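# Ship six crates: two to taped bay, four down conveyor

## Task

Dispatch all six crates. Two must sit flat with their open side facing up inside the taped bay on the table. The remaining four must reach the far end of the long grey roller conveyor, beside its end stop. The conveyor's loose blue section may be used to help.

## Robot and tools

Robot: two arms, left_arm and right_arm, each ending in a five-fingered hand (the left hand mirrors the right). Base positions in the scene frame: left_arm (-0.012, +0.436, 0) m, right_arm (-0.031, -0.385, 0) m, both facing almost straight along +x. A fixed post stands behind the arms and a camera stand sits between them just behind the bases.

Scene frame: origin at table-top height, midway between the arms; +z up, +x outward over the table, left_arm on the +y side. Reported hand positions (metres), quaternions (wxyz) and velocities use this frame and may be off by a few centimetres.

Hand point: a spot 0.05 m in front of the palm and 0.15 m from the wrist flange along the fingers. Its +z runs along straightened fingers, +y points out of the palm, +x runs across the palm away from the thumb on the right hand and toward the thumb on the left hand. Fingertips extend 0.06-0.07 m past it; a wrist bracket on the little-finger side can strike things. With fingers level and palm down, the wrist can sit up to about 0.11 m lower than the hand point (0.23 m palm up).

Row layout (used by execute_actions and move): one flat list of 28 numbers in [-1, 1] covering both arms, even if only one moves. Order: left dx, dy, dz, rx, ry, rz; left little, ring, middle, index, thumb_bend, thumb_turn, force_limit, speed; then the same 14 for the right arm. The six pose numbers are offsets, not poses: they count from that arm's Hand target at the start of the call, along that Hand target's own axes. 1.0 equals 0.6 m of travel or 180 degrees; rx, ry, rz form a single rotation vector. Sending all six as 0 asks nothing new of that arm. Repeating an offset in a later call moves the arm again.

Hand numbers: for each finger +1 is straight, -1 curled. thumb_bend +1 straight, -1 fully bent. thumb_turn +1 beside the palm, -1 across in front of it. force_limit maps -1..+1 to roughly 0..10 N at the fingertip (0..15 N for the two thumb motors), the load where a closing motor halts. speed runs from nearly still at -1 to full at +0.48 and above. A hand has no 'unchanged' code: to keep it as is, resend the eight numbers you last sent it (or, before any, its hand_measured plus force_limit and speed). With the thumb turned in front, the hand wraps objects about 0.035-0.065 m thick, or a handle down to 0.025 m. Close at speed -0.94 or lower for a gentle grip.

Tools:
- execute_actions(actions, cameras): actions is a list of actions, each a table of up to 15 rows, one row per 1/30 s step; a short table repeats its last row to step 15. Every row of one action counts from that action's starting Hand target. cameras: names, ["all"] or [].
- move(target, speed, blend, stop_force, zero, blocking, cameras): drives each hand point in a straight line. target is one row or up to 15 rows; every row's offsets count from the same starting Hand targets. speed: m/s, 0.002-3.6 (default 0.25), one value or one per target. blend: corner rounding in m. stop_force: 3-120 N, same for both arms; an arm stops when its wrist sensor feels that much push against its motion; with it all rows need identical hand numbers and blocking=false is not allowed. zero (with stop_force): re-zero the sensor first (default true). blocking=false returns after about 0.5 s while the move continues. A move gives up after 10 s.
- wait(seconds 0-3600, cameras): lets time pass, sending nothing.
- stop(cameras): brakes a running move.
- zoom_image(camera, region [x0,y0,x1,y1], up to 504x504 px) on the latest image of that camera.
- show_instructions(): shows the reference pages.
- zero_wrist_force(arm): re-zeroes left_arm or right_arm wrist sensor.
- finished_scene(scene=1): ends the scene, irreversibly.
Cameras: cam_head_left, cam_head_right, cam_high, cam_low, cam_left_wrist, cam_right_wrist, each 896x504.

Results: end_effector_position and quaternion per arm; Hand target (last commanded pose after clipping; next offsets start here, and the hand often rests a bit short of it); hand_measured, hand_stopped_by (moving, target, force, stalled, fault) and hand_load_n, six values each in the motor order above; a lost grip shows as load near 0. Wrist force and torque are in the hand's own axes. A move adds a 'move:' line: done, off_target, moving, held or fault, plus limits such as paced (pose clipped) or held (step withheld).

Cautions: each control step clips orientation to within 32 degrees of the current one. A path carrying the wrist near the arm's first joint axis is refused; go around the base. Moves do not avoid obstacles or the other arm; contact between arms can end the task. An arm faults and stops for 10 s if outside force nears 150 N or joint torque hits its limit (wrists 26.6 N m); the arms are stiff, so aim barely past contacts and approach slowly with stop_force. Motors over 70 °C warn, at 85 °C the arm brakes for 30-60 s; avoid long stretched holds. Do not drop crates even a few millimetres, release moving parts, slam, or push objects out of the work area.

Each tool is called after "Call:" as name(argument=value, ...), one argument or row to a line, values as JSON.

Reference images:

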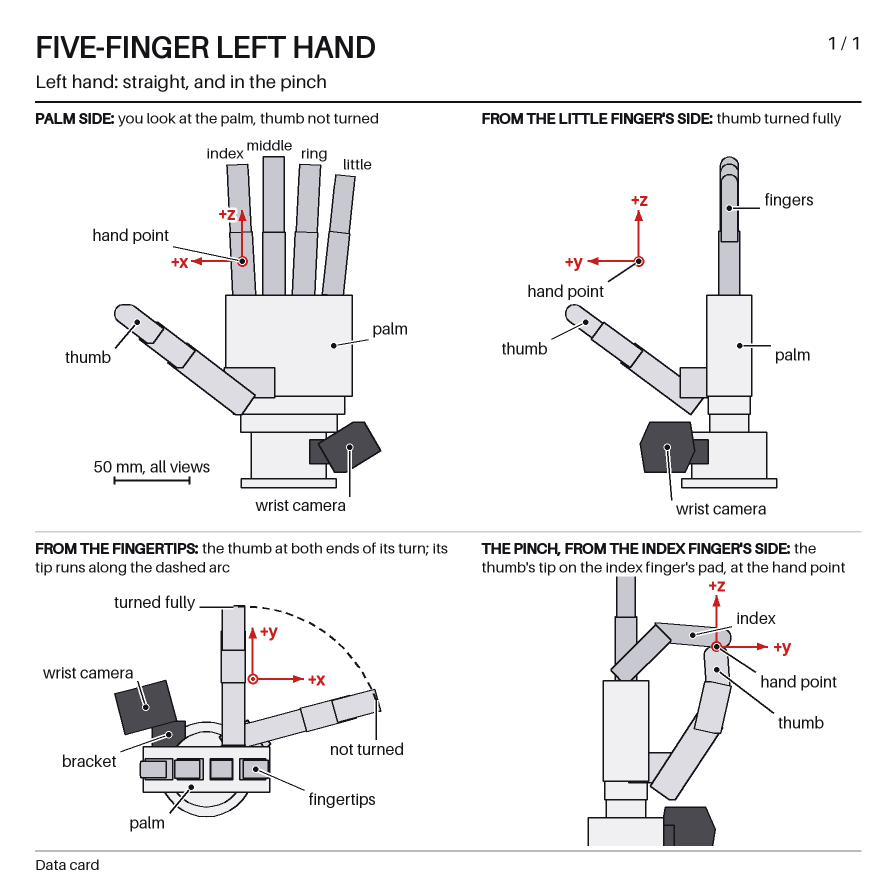

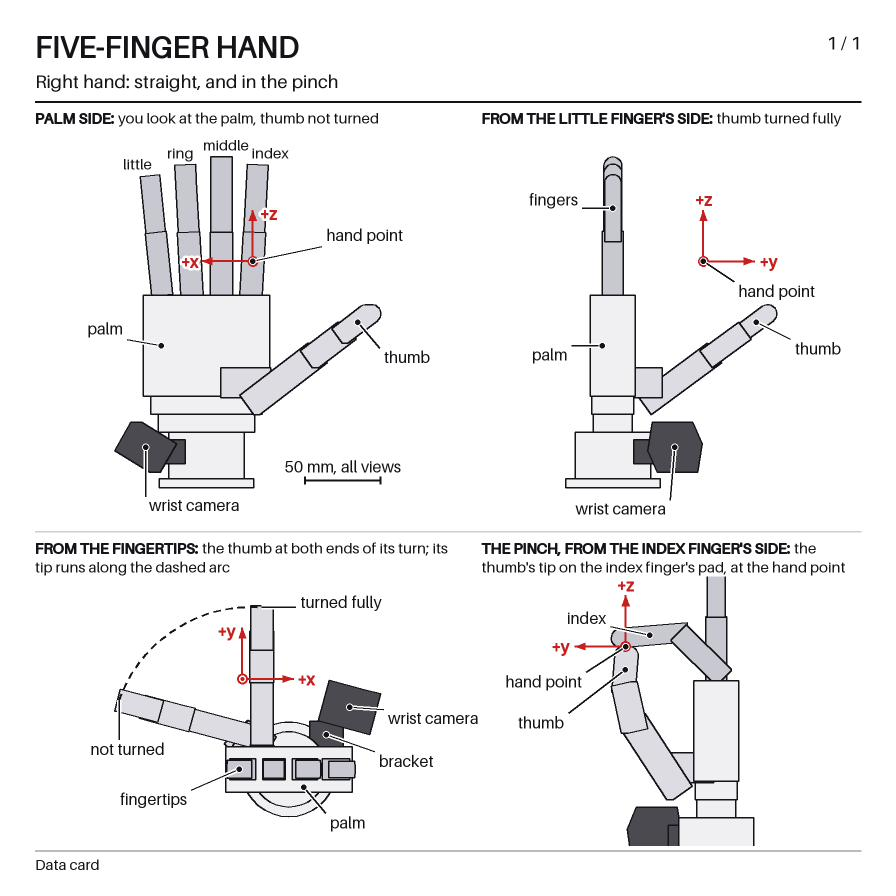

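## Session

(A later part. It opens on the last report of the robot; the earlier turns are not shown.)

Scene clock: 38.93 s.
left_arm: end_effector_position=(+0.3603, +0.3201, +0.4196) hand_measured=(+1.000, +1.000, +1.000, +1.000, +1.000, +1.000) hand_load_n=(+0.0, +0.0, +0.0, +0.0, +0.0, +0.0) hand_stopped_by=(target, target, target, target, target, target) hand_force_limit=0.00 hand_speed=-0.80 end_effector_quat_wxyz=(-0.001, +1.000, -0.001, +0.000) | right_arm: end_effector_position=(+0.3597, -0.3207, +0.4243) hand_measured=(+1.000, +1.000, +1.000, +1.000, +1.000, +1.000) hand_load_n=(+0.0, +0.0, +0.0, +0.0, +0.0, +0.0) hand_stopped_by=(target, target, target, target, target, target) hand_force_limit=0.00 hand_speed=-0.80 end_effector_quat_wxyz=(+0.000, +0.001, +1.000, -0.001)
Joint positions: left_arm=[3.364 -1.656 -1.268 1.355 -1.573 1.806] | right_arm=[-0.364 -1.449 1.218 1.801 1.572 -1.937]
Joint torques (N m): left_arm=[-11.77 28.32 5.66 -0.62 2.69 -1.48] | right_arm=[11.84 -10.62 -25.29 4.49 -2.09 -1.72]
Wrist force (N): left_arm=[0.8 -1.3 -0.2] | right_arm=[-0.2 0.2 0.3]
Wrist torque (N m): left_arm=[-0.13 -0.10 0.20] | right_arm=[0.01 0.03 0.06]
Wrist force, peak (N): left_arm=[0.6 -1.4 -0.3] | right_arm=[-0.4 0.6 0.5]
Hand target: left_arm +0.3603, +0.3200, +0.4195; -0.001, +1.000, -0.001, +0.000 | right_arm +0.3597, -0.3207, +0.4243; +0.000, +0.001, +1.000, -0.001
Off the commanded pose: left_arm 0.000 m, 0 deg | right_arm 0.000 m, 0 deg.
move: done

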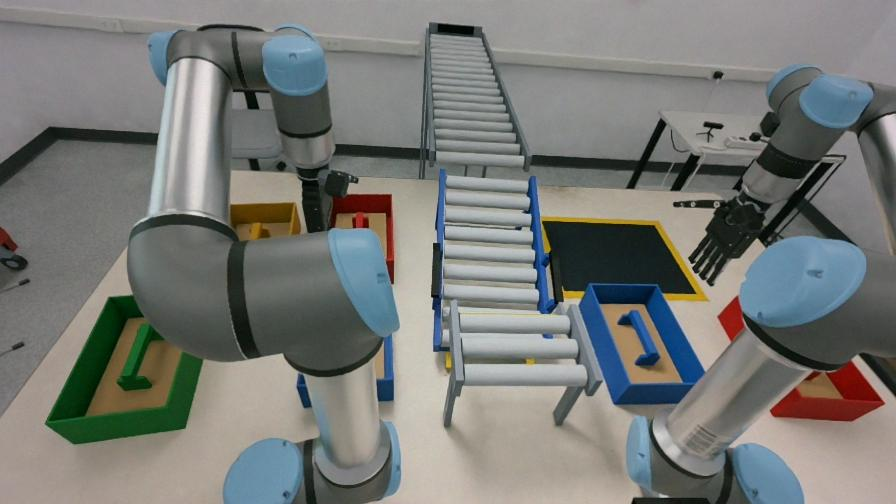

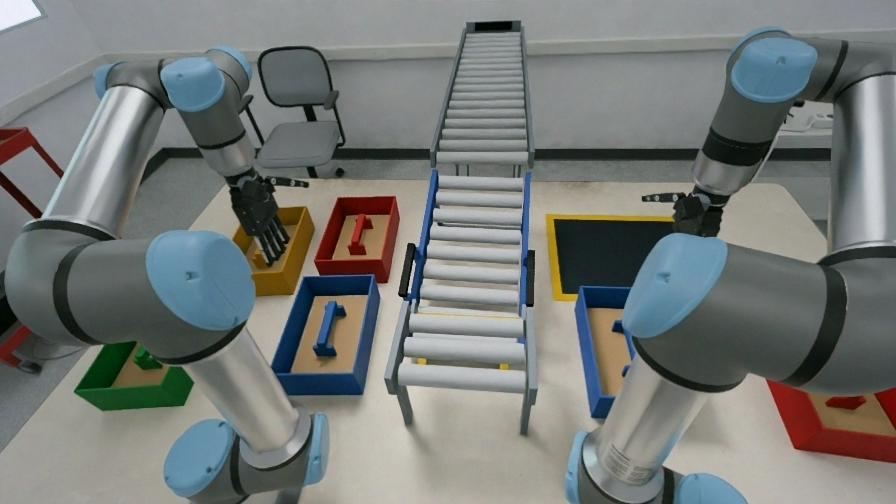

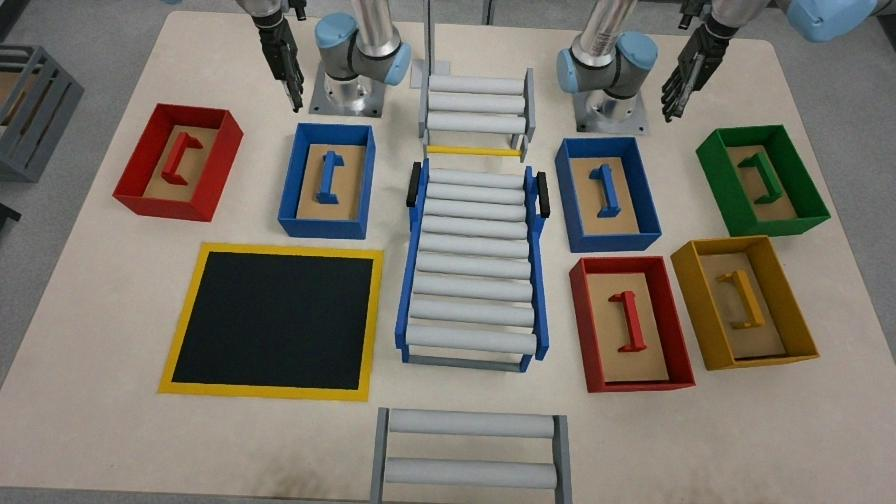

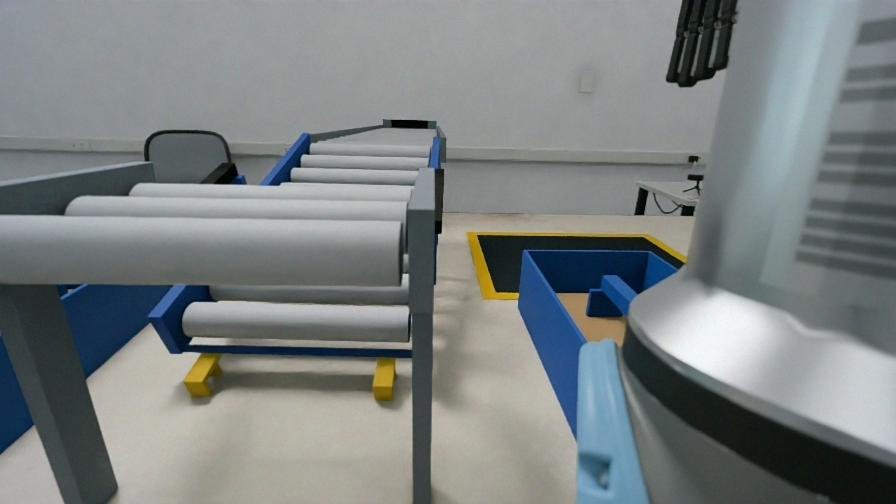

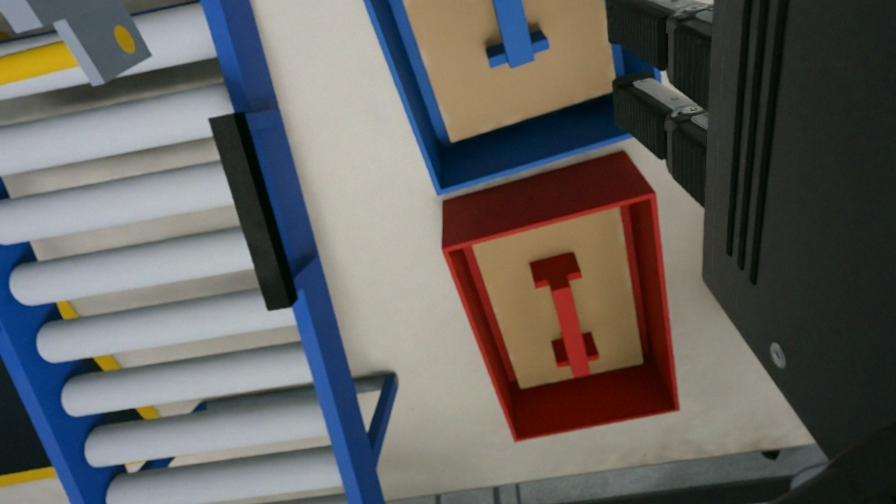

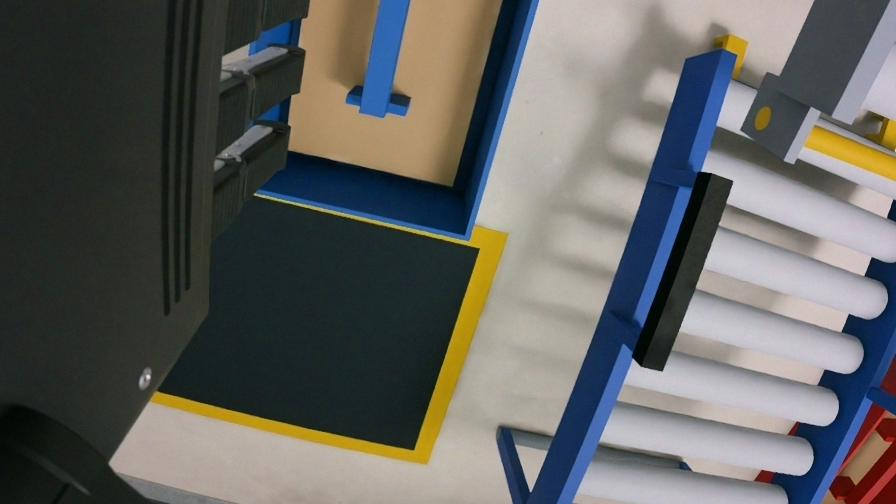

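Call:
move(
  target=[0,0,0.2,0,0,0, 1,1,1,1,1,1,0,-0.8, 0,0,0.2,0,0,0, 1,1,1,1,1,1,0,-0.8],
  cameras=["cam_left_wrist","cam_right_wrist"],
)

Scene clock: 43.13 s.
left_arm: end_effector_position=(+0.3604, +0.3203, +0.2997) hand_measured=(+1.000, +1.000, +1.000, +1.000, +1.000, +1.000) hand_load_n=(+0.0, +0.0, +0.0, +0.0, +0.0, +0.0) hand_stopped_by=(target, target, target, target, target, target) hand_force_limit=0.00 hand_speed=-0.80 end_effector_quat_wxyz=(-0.001, +1.000, -0.001, +0.000) | right_arm: end_effector_position=(+0.3597, -0.3208, +0.3044) hand_measured=(+1.000, +1.000, +1.000, +1.000, +1.000, +1.000) hand_load_n=(+0.0, +0.0, +0.0, +0.0, +0.0, +0.0) hand_stopped_by=(target, target, target, target, target, target) hand_force_limit=0.00 hand_speed=-0.80 end_effector_quat_wxyz=(+0.000, +0.001, +1.000, -0.001) end_effector_velocity=(+0.001, +0.000, -0.002) end_effector_angular_velocity=(+0.001, -0.001, +0.001)
Joint positions: left_arm=[3.364 -1.639 -1.595 1.664 -1.573 1.806] | right_arm=[-0.364 -1.471 1.55 1.491 1.572 -1.937]
Joint velocities: left_arm=[within noise] | right_arm=[0 0.002 0.003 -0.005 -0.001 -0.001]
Joint torques (N m): left_arm=[8.54 13.05 6.59 -0.76 2.81 2.38] | right_arm=[-12.88 -11.62 -9.16 0.21 -2.07 -1.7]
Wrist force (N): left_arm=[0.6 -1.2 -0.2] | right_arm=[-0.1 0.2 -0.1]
Wrist torque (N m): left_arm=[-0.12 -0.06 0.05] | right_arm=[0.03 0.04 0.06]
Wrist force, peak (N): left_arm=[0.6 -1.5 -1.0] | right_arm=[0.1 0.1 1.3]
Hand target: left_arm +0.3604, +0.3203, +0.2995; -0.001, +1.000, -0.001, +0.000 | right_arm +0.3598, -0.3208, +0.3043; +0.000, +0.001, +1.000, -0.001
Off the commanded pose: left_arm 0.000 m, 0 deg | right_arm 0.000 m, 0 deg.
move: done

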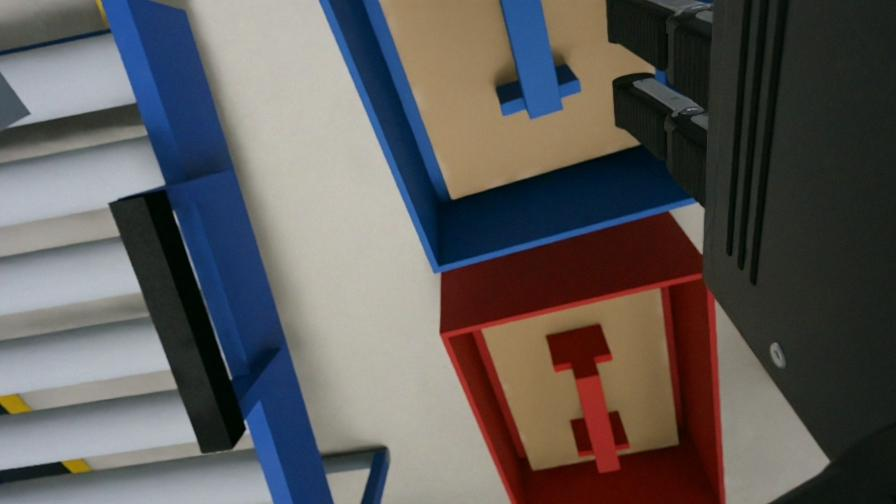

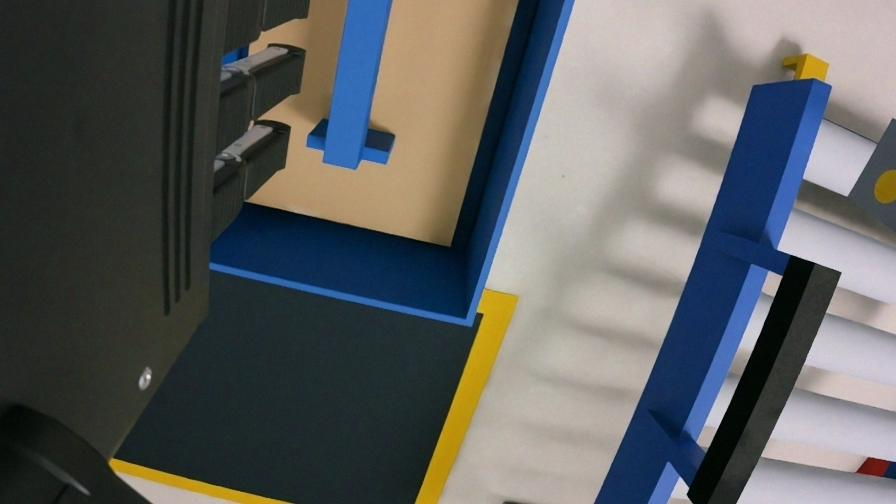

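Call:
move(
  target=[0.567,0,-0.167,0,0,0, 1,1,1,1,1,1,0,-0.8, -0.567,0,-0.167,0,0,0, 1,1,1,1,1,1,0,-0.8],
  cameras=["cam_left_wrist","cam_right_wrist","cam_high"],
)

Call:
move(
  target=[0,0,0.2,0,0,0, 1,1,1,1,1,1,0,-0.8, 0,0,0.2,0,0,0, 1,1,1,1,1,1,0,-0.8],
  cameras=["cam_left_wrist","cam_right_wrist","cam_high"],
)

Scene clock: 55.43 s.
left_arm: end_effector_position=(+0.6991, +0.3192, +0.3989) hand_measured=(+1.000, +1.000, +1.000, +1.000, +1.000, +1.000) hand_load_n=(+0.0, +0.0, +0.0, +0.0, +0.0, +0.0) hand_stopped_by=(target, target, target, target, target, target) hand_force_limit=0.00 hand_speed=-0.80 end_effector_quat_wxyz=(+0.053, +0.977, +0.045, +0.200) | right_arm: end_effector_position=(+0.6985, -0.3214, +0.4034) hand_measured=(+1.000, +1.000, +1.000, +1.000, +1.000, +1.000) hand_load_n=(+0.0, +0.0, +0.0, +0.0, +0.0, +0.0) hand_stopped_by=(target, target, target, target, target, target) hand_force_limit=0.00 hand_speed=-0.80 end_effector_quat_wxyz=(+0.232, +0.056, +0.970, +0.044)
Joint positions: left_arm=[3.296 -2.49 -0.035 1.345 -1.421 1.612] | right_arm=[-0.238 -0.654 0.035 1.74 1.404 -1.659]
Joint torques (N m): left_arm=[-11.1 45.93 28.96 -0.25 -2.16 -1.5] | right_arm=[12.58 -56.07 -23.67 -0.77 1.52 1.19]
Wrist force (N): left_arm=[0.6 -0.8 -0.3] | right_arm=[-0.1 0.0 0.1]
Wrist torque (N m): left_arm=[-0.07 -0.05 0.27] | right_arm=[-0.06 -0.05 -0.09]
Wrist force, peak (N): left_arm=[1.0 -1.3 -0.4] | right_arm=[-0.3 0.1 1.2]
Hand target: left_arm +0.7006, +0.3191, +0.4000; -0.001, +1.000, -0.001, +0.000 | right_arm +0.6999, -0.3213, +0.4045; +0.000, +0.001, +1.000, -0.001
Off the commanded pose: left_arm 0.002 m, 24 deg | right_arm 0.002 m, 28 deg.
elbow stopped short (left arm): the move would have taken joint 3 (elbow) straighter than the controller allows.
elbow stopped short (right arm): the move would have taken joint 3 (elbow) straighter than the controller allows.
move: off_target (left_arm, right_arm)
Images, in order (width x height): cam_high 896x504, cam_left_wrist 896x504, cam_right_wrist 896x504.

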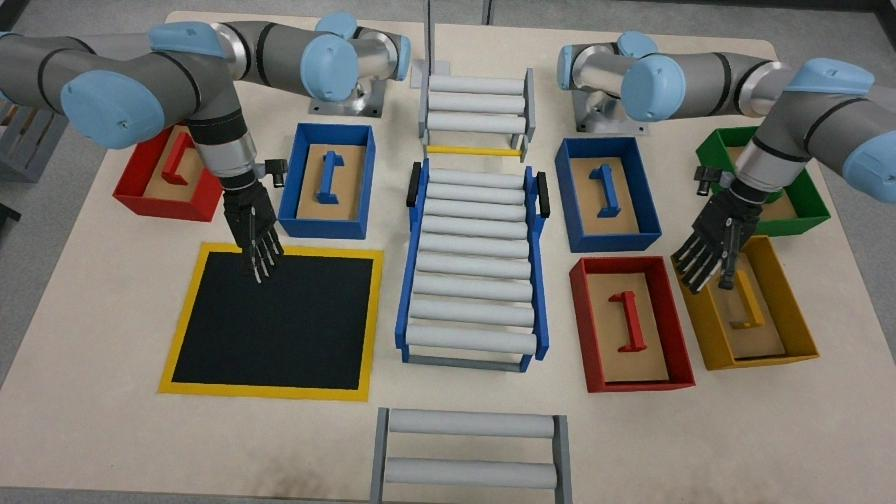

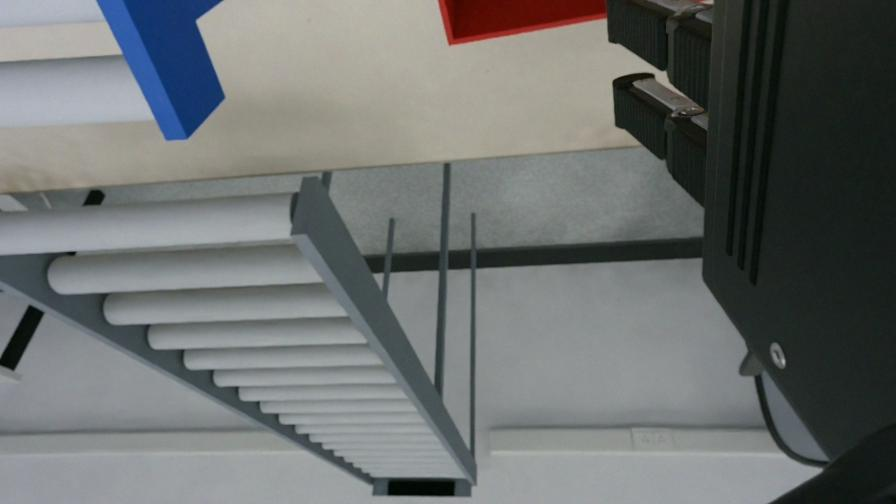

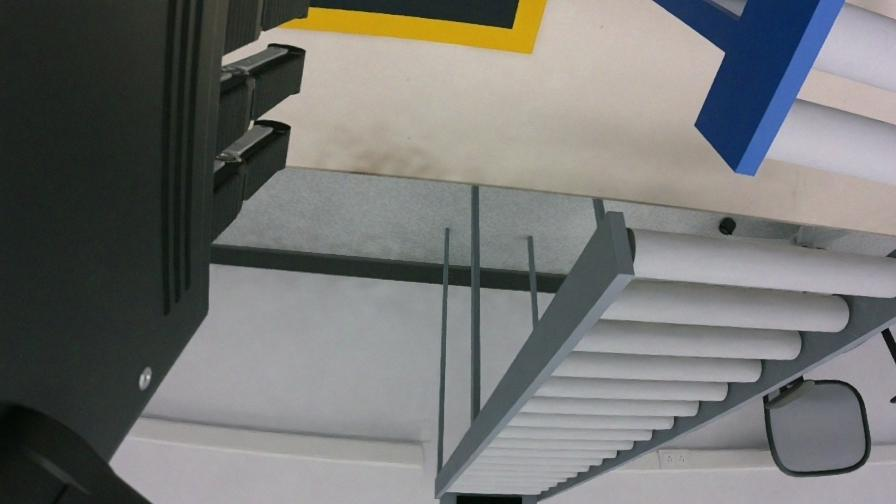

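Scene clock: 56.97 s.
left_arm: end_effector_position=(+0.6991, +0.3195, +0.2795) hand_measured=(+1.000, +1.000, +1.000, +1.000, +1.000, +1.000) hand_load_n=(+0.0, +0.0, +0.0, +0.0, +0.0, +0.0) hand_stopped_by=(target, target, target, target, target, target) hand_force_limit=0.00 hand_speed=-0.80 end_effector_quat_wxyz=(+0.017, +0.997, +0.017, +0.076) | right_arm: end_effector_position=(+0.6984, -0.3215, +0.2841) hand_measured=(+1.000, +1.000, +1.000, +1.000, +1.000, +1.000) hand_load_n=(+0.0, +0.0, +0.0, +0.0, +0.0, +0.0) hand_stopped_by=(target, target, target, target, target, target) hand_force_limit=0.00 hand_speed=-0.80 end_effector_quat_wxyz=(+0.109, +0.028, +0.993, +0.017) end_effector_velocity=(+0.001, -0.001, -0.004) end_effector_angular_velocity=(-0.005, +0.005, +0.001)
Joint positions: left_arm=[3.263 -2.651 -0.035 1.264 -1.52 1.663] | right_arm=[-0.207 -0.496 0.035 1.823 1.499 -1.718]
Joint velocities: left_arm=[within noise] | right_arm=[0 0.005 0 -0.001 0.005 -0.002]
Joint torques (N m): left_arm=[-12.27 47.49 21.97 -3.64 -2.58 2.2] | right_arm=[12.32 -40.76 -15.06 3.95 1.75 -1.68]
Wrist force (N): left_arm=[0.5 -0.9 -0.3] | right_arm=[0.1 0.2 -0.1]
Wrist torque (N m): left_arm=[-0.05 -0.08 0.09] | right_arm=[0.03 -0.03 0.08]
Wrist force, peak (N): left_arm=[0.8 -0.8 -0.8] | right_arm=[-0.4 0.1 -0.6]
Hand target: left_arm +0.7006, +0.3194, +0.2800; -0.001, +1.000, -0.001, +0.000 | right_arm +0.7000, -0.3215, +0.2845; +0.000, +0.001, +1.000, -0.001
Off the commanded pose: left_arm 0.002 m, 9 deg | right_arm 0.002 m, 13 deg.
elbow stopped short (left arm): the move would have taken joint 3 (elbow) straighter than the controller allows.
elbow stopped short (right arm): the move would have taken joint 3 (elbow) straighter than the controller allows.
move: off_target (left_arm, right_arm)
Images, in order (width x height): cam_high 896x504, cam_left_wrist 896x504, cam_right_wrist 896x504.

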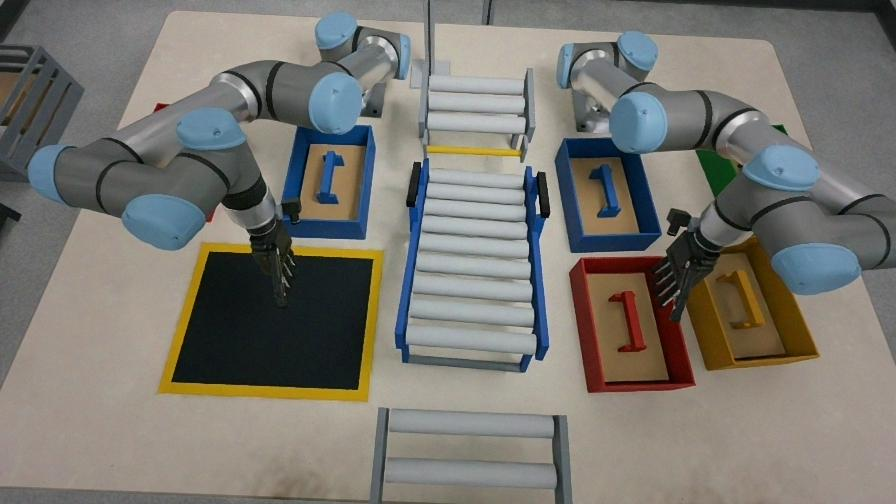

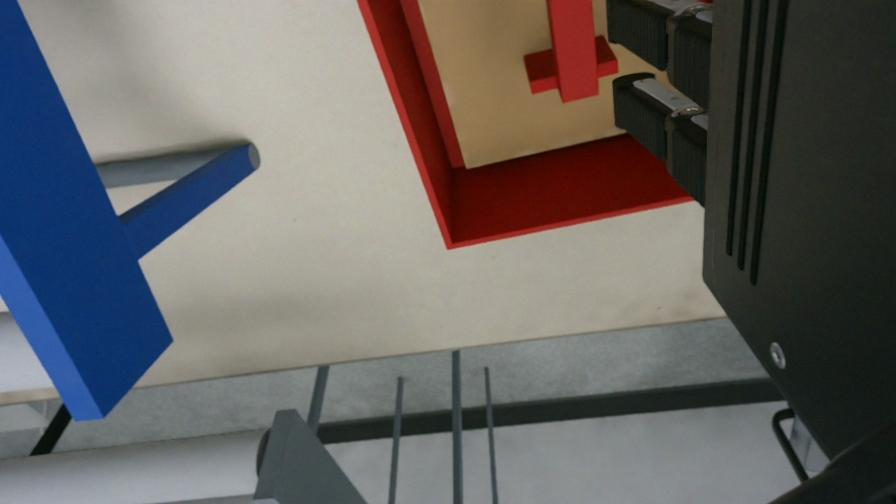

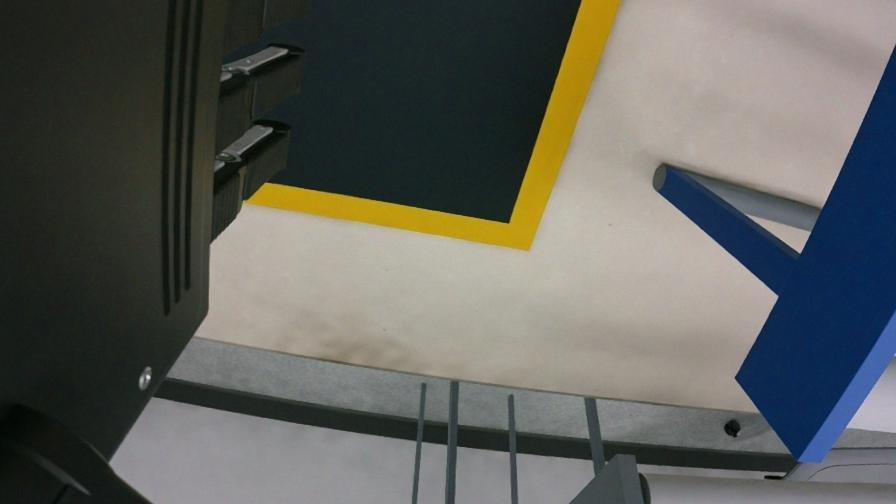

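Call:
move(
  target=[
    [-0.433,0.033,-0.233,0,0.111,0, 1,1,1,1,1,-1,0,0, 0.433,0.033,-0.233,0,-0.111,0, 1,1,1,1,1,-1,0,0],
    [-0.4377,0.265,-0.083,0,0.111,0, 1,1,1,1,1,-1,0,0, 0.4367,0.3275,-0.0758,0,-0.111,0, 1,1,1,1,1,-1,0,0],
  ],
  cameras=["all"],
)

Scene clock: 69.77 s.
left_arm: end_effector_position=(+0.4375, +0.1611, +0.3293) hand_measured=(+1.000, +1.000, +1.000, +1.000, +1.000, -1.000) hand_load_n=(+0.0, +0.0, +0.0, +0.0, +0.0, +0.0) hand_stopped_by=(target, target, target, target, target, target) hand_force_limit=0.00 hand_speed=0.00 end_effector_quat_wxyz=(-0.001, +0.985, -0.002, +0.174) | right_arm: end_effector_position=(+0.4383, -0.1245, +0.3298) hand_measured=(+1.000, +1.000, +1.000, +1.000, +1.000, -1.000) hand_load_n=(+0.0, +0.0, +0.0, +0.0, +0.0, +0.0) hand_stopped_by=(target, target, target, target, target, target) hand_force_limit=0.00 hand_speed=0.00 end_effector_quat_wxyz=(+0.174, +0.001, +0.985, -0.001)
Joint positions: left_arm=[2.903 -1.753 -1.37 1.893 -1.65 1.359] | right_arm=[0.186 -1.366 1.343 1.251 1.634 -1.398]
Joint torques (N m): left_arm=[-10 20.26 33.32 0.08 -2.35 -1.31] | right_arm=[12.17 -16.23 -27.56 -0.44 1.85 1.09]
Wrist force (N): left_arm=[0.6 -0.9 0.0] | right_arm=[0.3 0.4 -0.1]
Wrist torque (N m): left_arm=[-0.06 -0.05 0.26] | right_arm=[0.05 -0.09 -0.06]
Wrist force, peak (N): left_arm=[1.1 -1.5 -0.8] | right_arm=[0.4 1.7 0.3]
Hand target: left_arm +0.4375, +0.1610, +0.3293; -0.001, +0.985, -0.002, +0.174 | right_arm +0.4383, -0.1244, +0.3298; +0.174, +0.001, +0.985, -0.001
Off the commanded pose: left_arm 0.000 m, 0 deg | right_arm 0.000 m, 0 deg.
move: done

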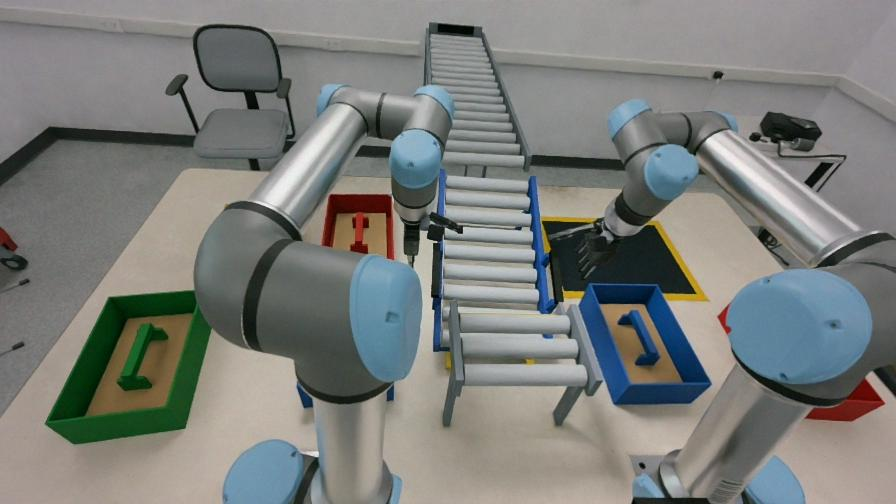

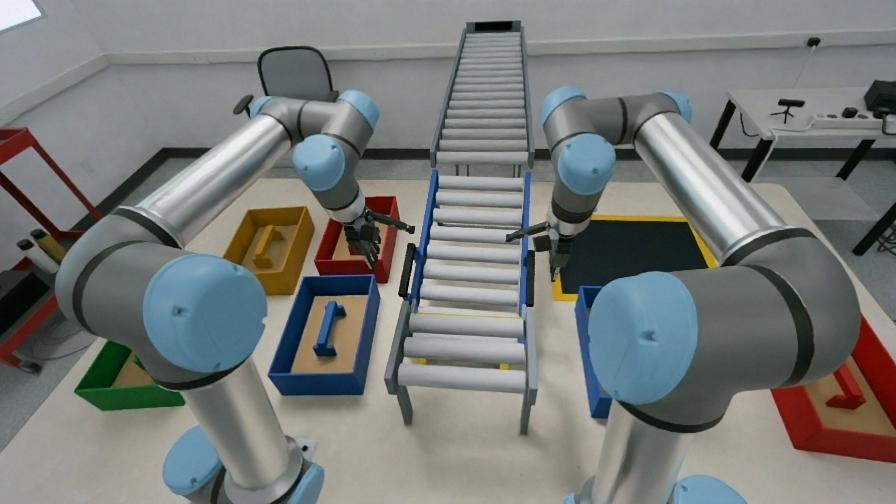

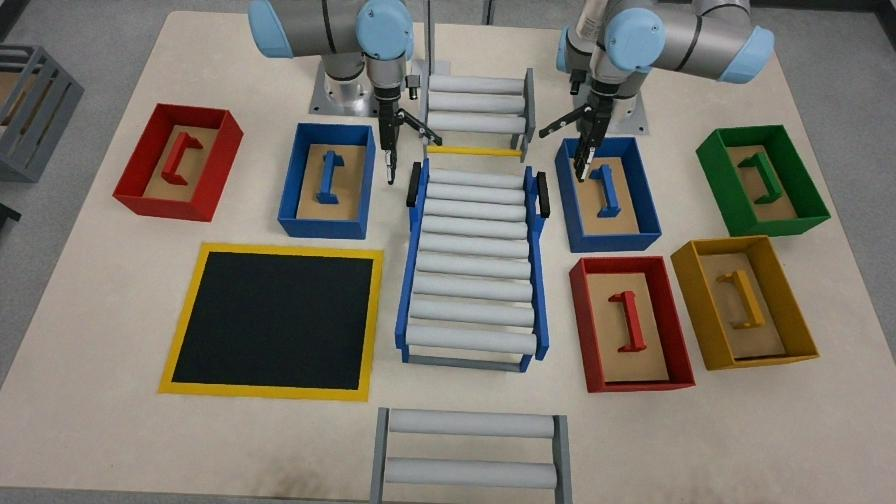

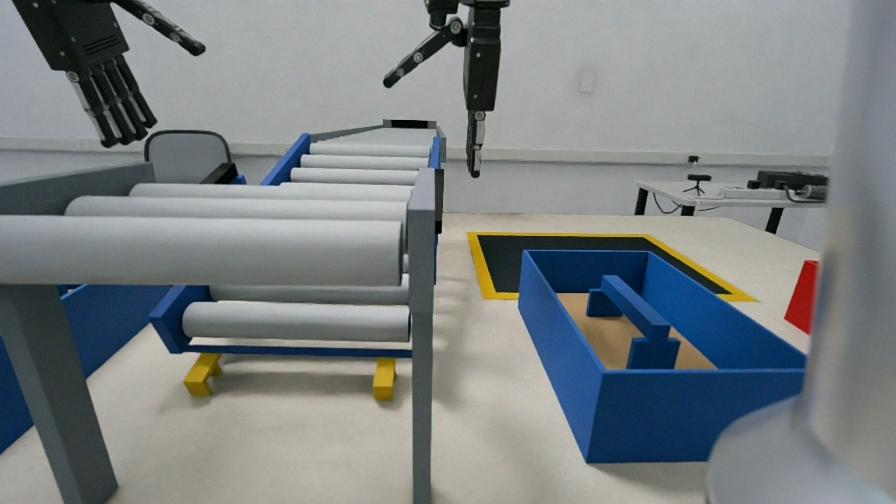

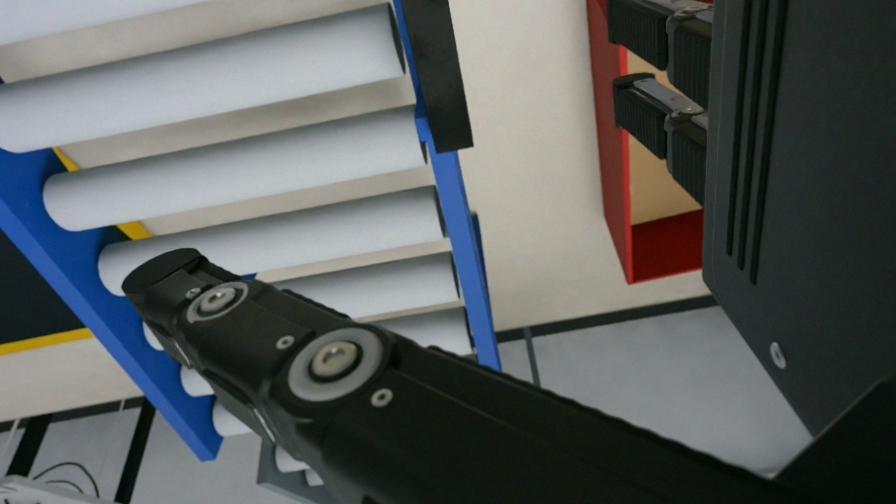

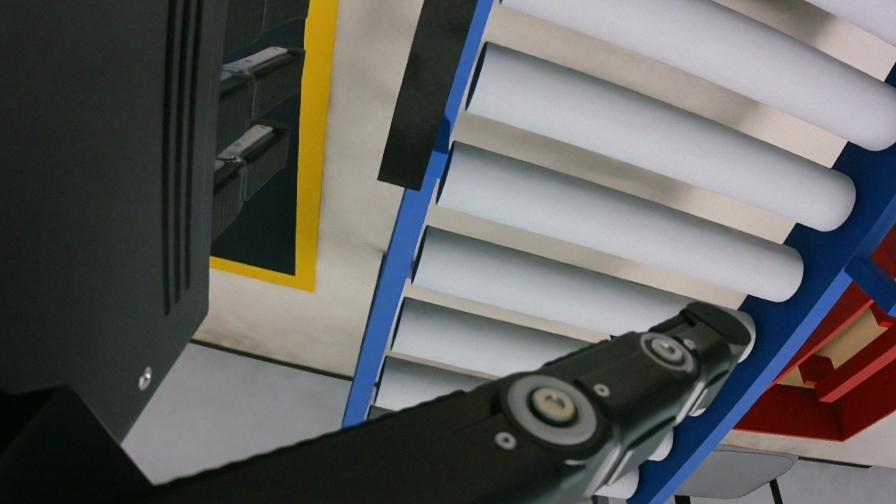

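Call:
move(
  target=[-0.0143,0.025,0.1,0,0,0, 1,1,1,1,1,-1,0,0, 0.0157,-0.0093,0.1,0,0,0, 1,1,1,1,1,-1,0,0],
  cameras=["cam_high","cam_left_wrist","cam_right_wrist","cam_head_left","cam_head_right"],
  speed=0.1,
)

Call:
zoom_image(
  camera="cam_high",
  region=[340, 60, 620, 240],
)

Call:
zoom_image(
  camera="cam_head_left",
  region=[380, 180, 640, 380],
)

Call:
zoom_image(
  camera="cam_head_right",
  region=[340, 180, 600, 380],
)

Scene clock: 76.03 s.
left_arm: end_effector_position=(+0.4499, +0.1461, +0.2700) hand_measured=(+1.000, +1.000, +1.000, +1.000, +1.000, -1.000) hand_load_n=(+0.0, +0.0, +0.0, +0.0, +0.0, +0.0) hand_stopped_by=(target, target, target, target, target, target) hand_force_limit=0.00 hand_speed=0.00 end_effector_quat_wxyz=(-0.001, +0.985, -0.002, +0.174) | right_arm: end_effector_position=(+0.4499, -0.1301, +0.2703) hand_measured=(+1.000, +1.000, +1.000, +1.000, +1.000, -1.000) hand_load_n=(+0.0, +0.0, +0.0, +0.0, +0.0, +0.0) hand_stopped_by=(target, target, target, target, target, target) hand_force_limit=0.00 hand_speed=0.00 end_effector_quat_wxyz=(+0.174, +0.001, +0.985, -0.001)
Joint positions: left_arm=[2.873 -1.808 -1.455 2.03 -1.66 1.33] | right_arm=[0.167 -1.34 1.463 1.104 1.628 -1.416]
Joint torques (N m): left_arm=[-10.6 21.37 8.19 -0.05 -2.48 -1.54] | right_arm=[-12.69 -16.82 -10.33 -0.44 -1.98 -1.7]
Wrist force (N): left_arm=[0.8 -0.9 -0.2] | right_arm=[0.4 -0.2 0.0]
Wrist torque (N m): left_arm=[-0.08 -0.09 0.26] | right_arm=[-0.05 -0.11 0.08]
Wrist force, peak (N): left_arm=[0.9 -1.1 -0.6] | right_arm=[0.0 0.1 0.9]
Hand target: left_arm +0.4500, +0.1461, +0.2699; -0.001, +0.985, -0.002, +0.174 | right_arm +0.4500, -0.1301, +0.2702; +0.174, +0.001, +0.985, -0.001
Off the commanded pose: left_arm 0.000 m, 0 deg | right_arm 0.000 m, 0 deg.
move: done
Images, in order (width x height): cam_head_left 896x504, cam_head_right 896x504, cam_high 896x504, cam_left_wrist 896x504, cam_right_wrist 896x504.

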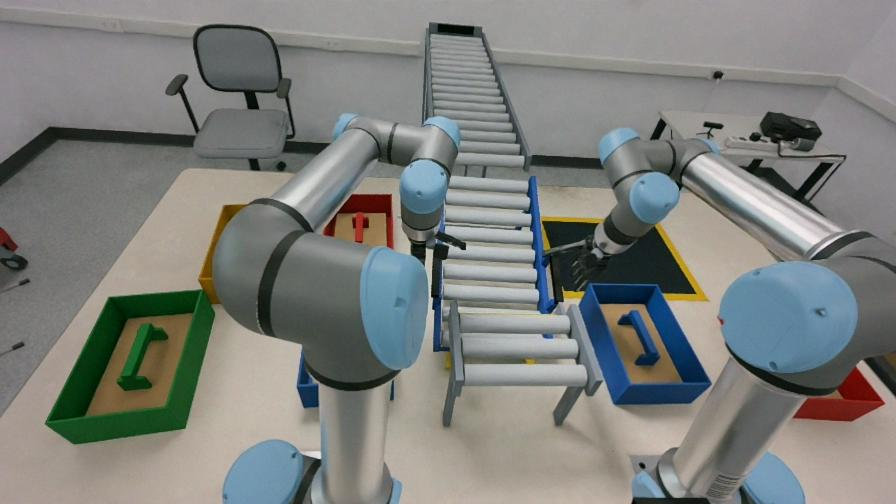

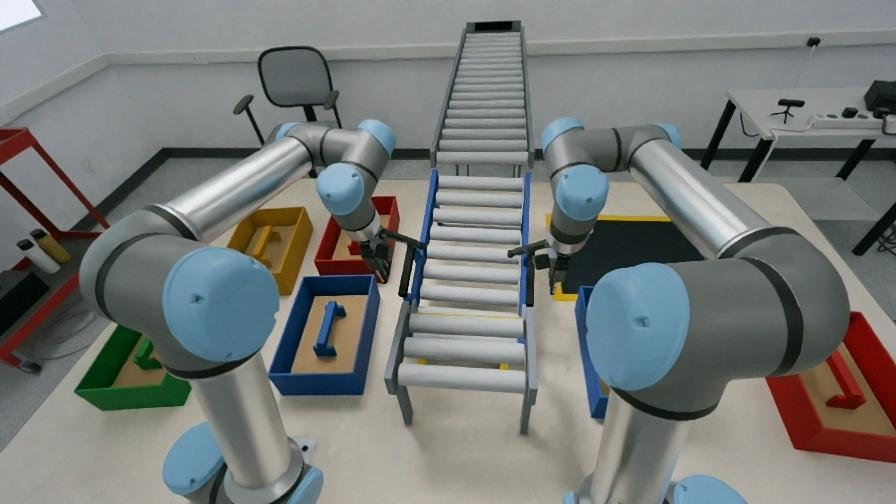

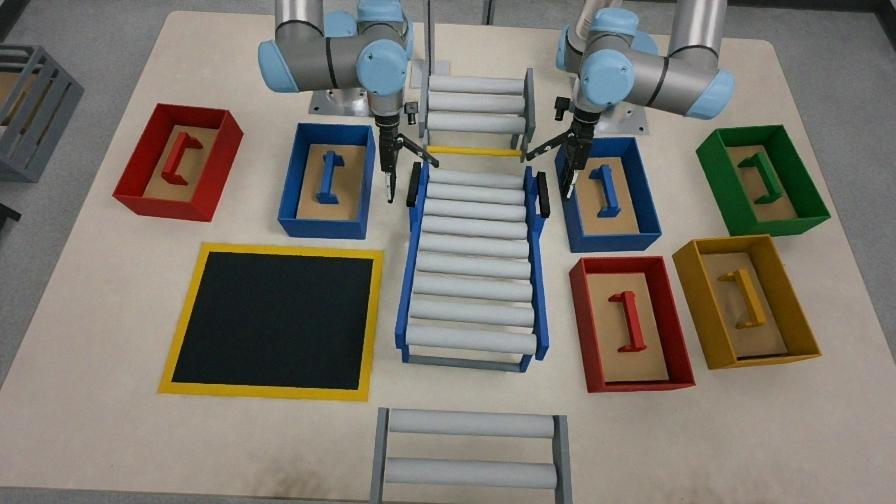

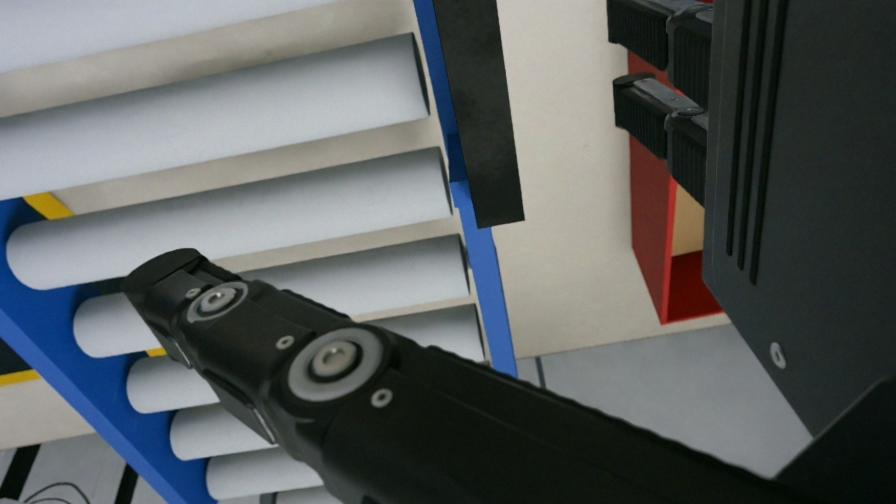

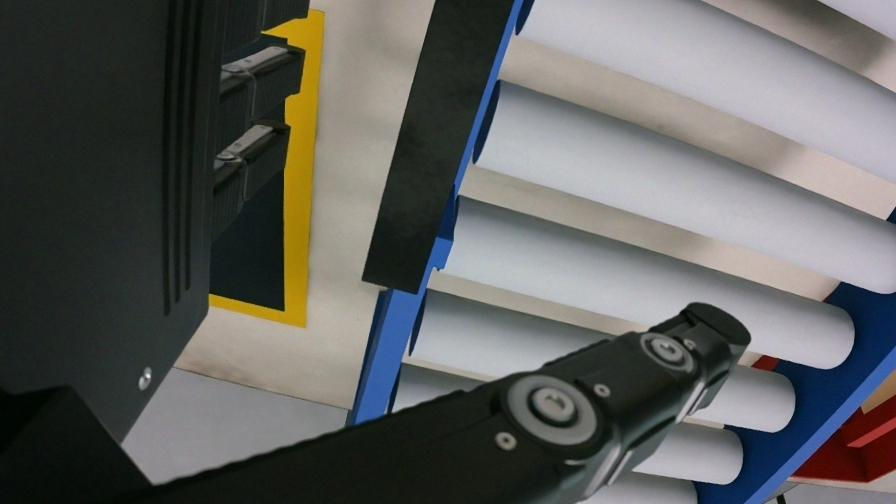

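Scaled by 1.800 from the camera's image (finer frame: 1280x720).

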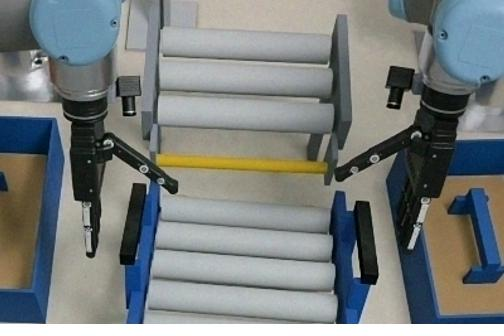

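Scaled by 1.938 from the camera's image (finer frame: 1280x720).

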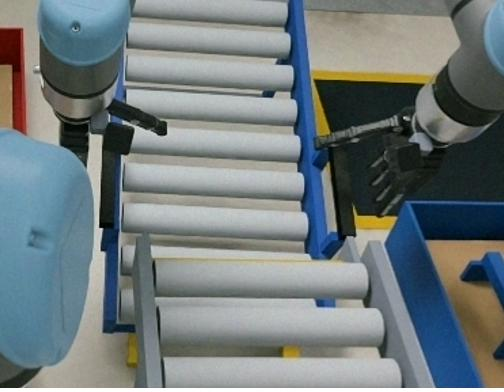

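Scaled by 1.938 from the camera's image (finer frame: 1280x720).

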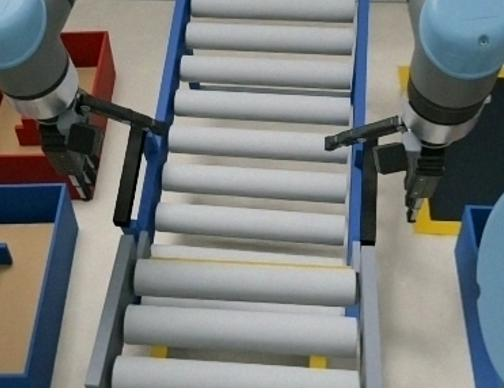

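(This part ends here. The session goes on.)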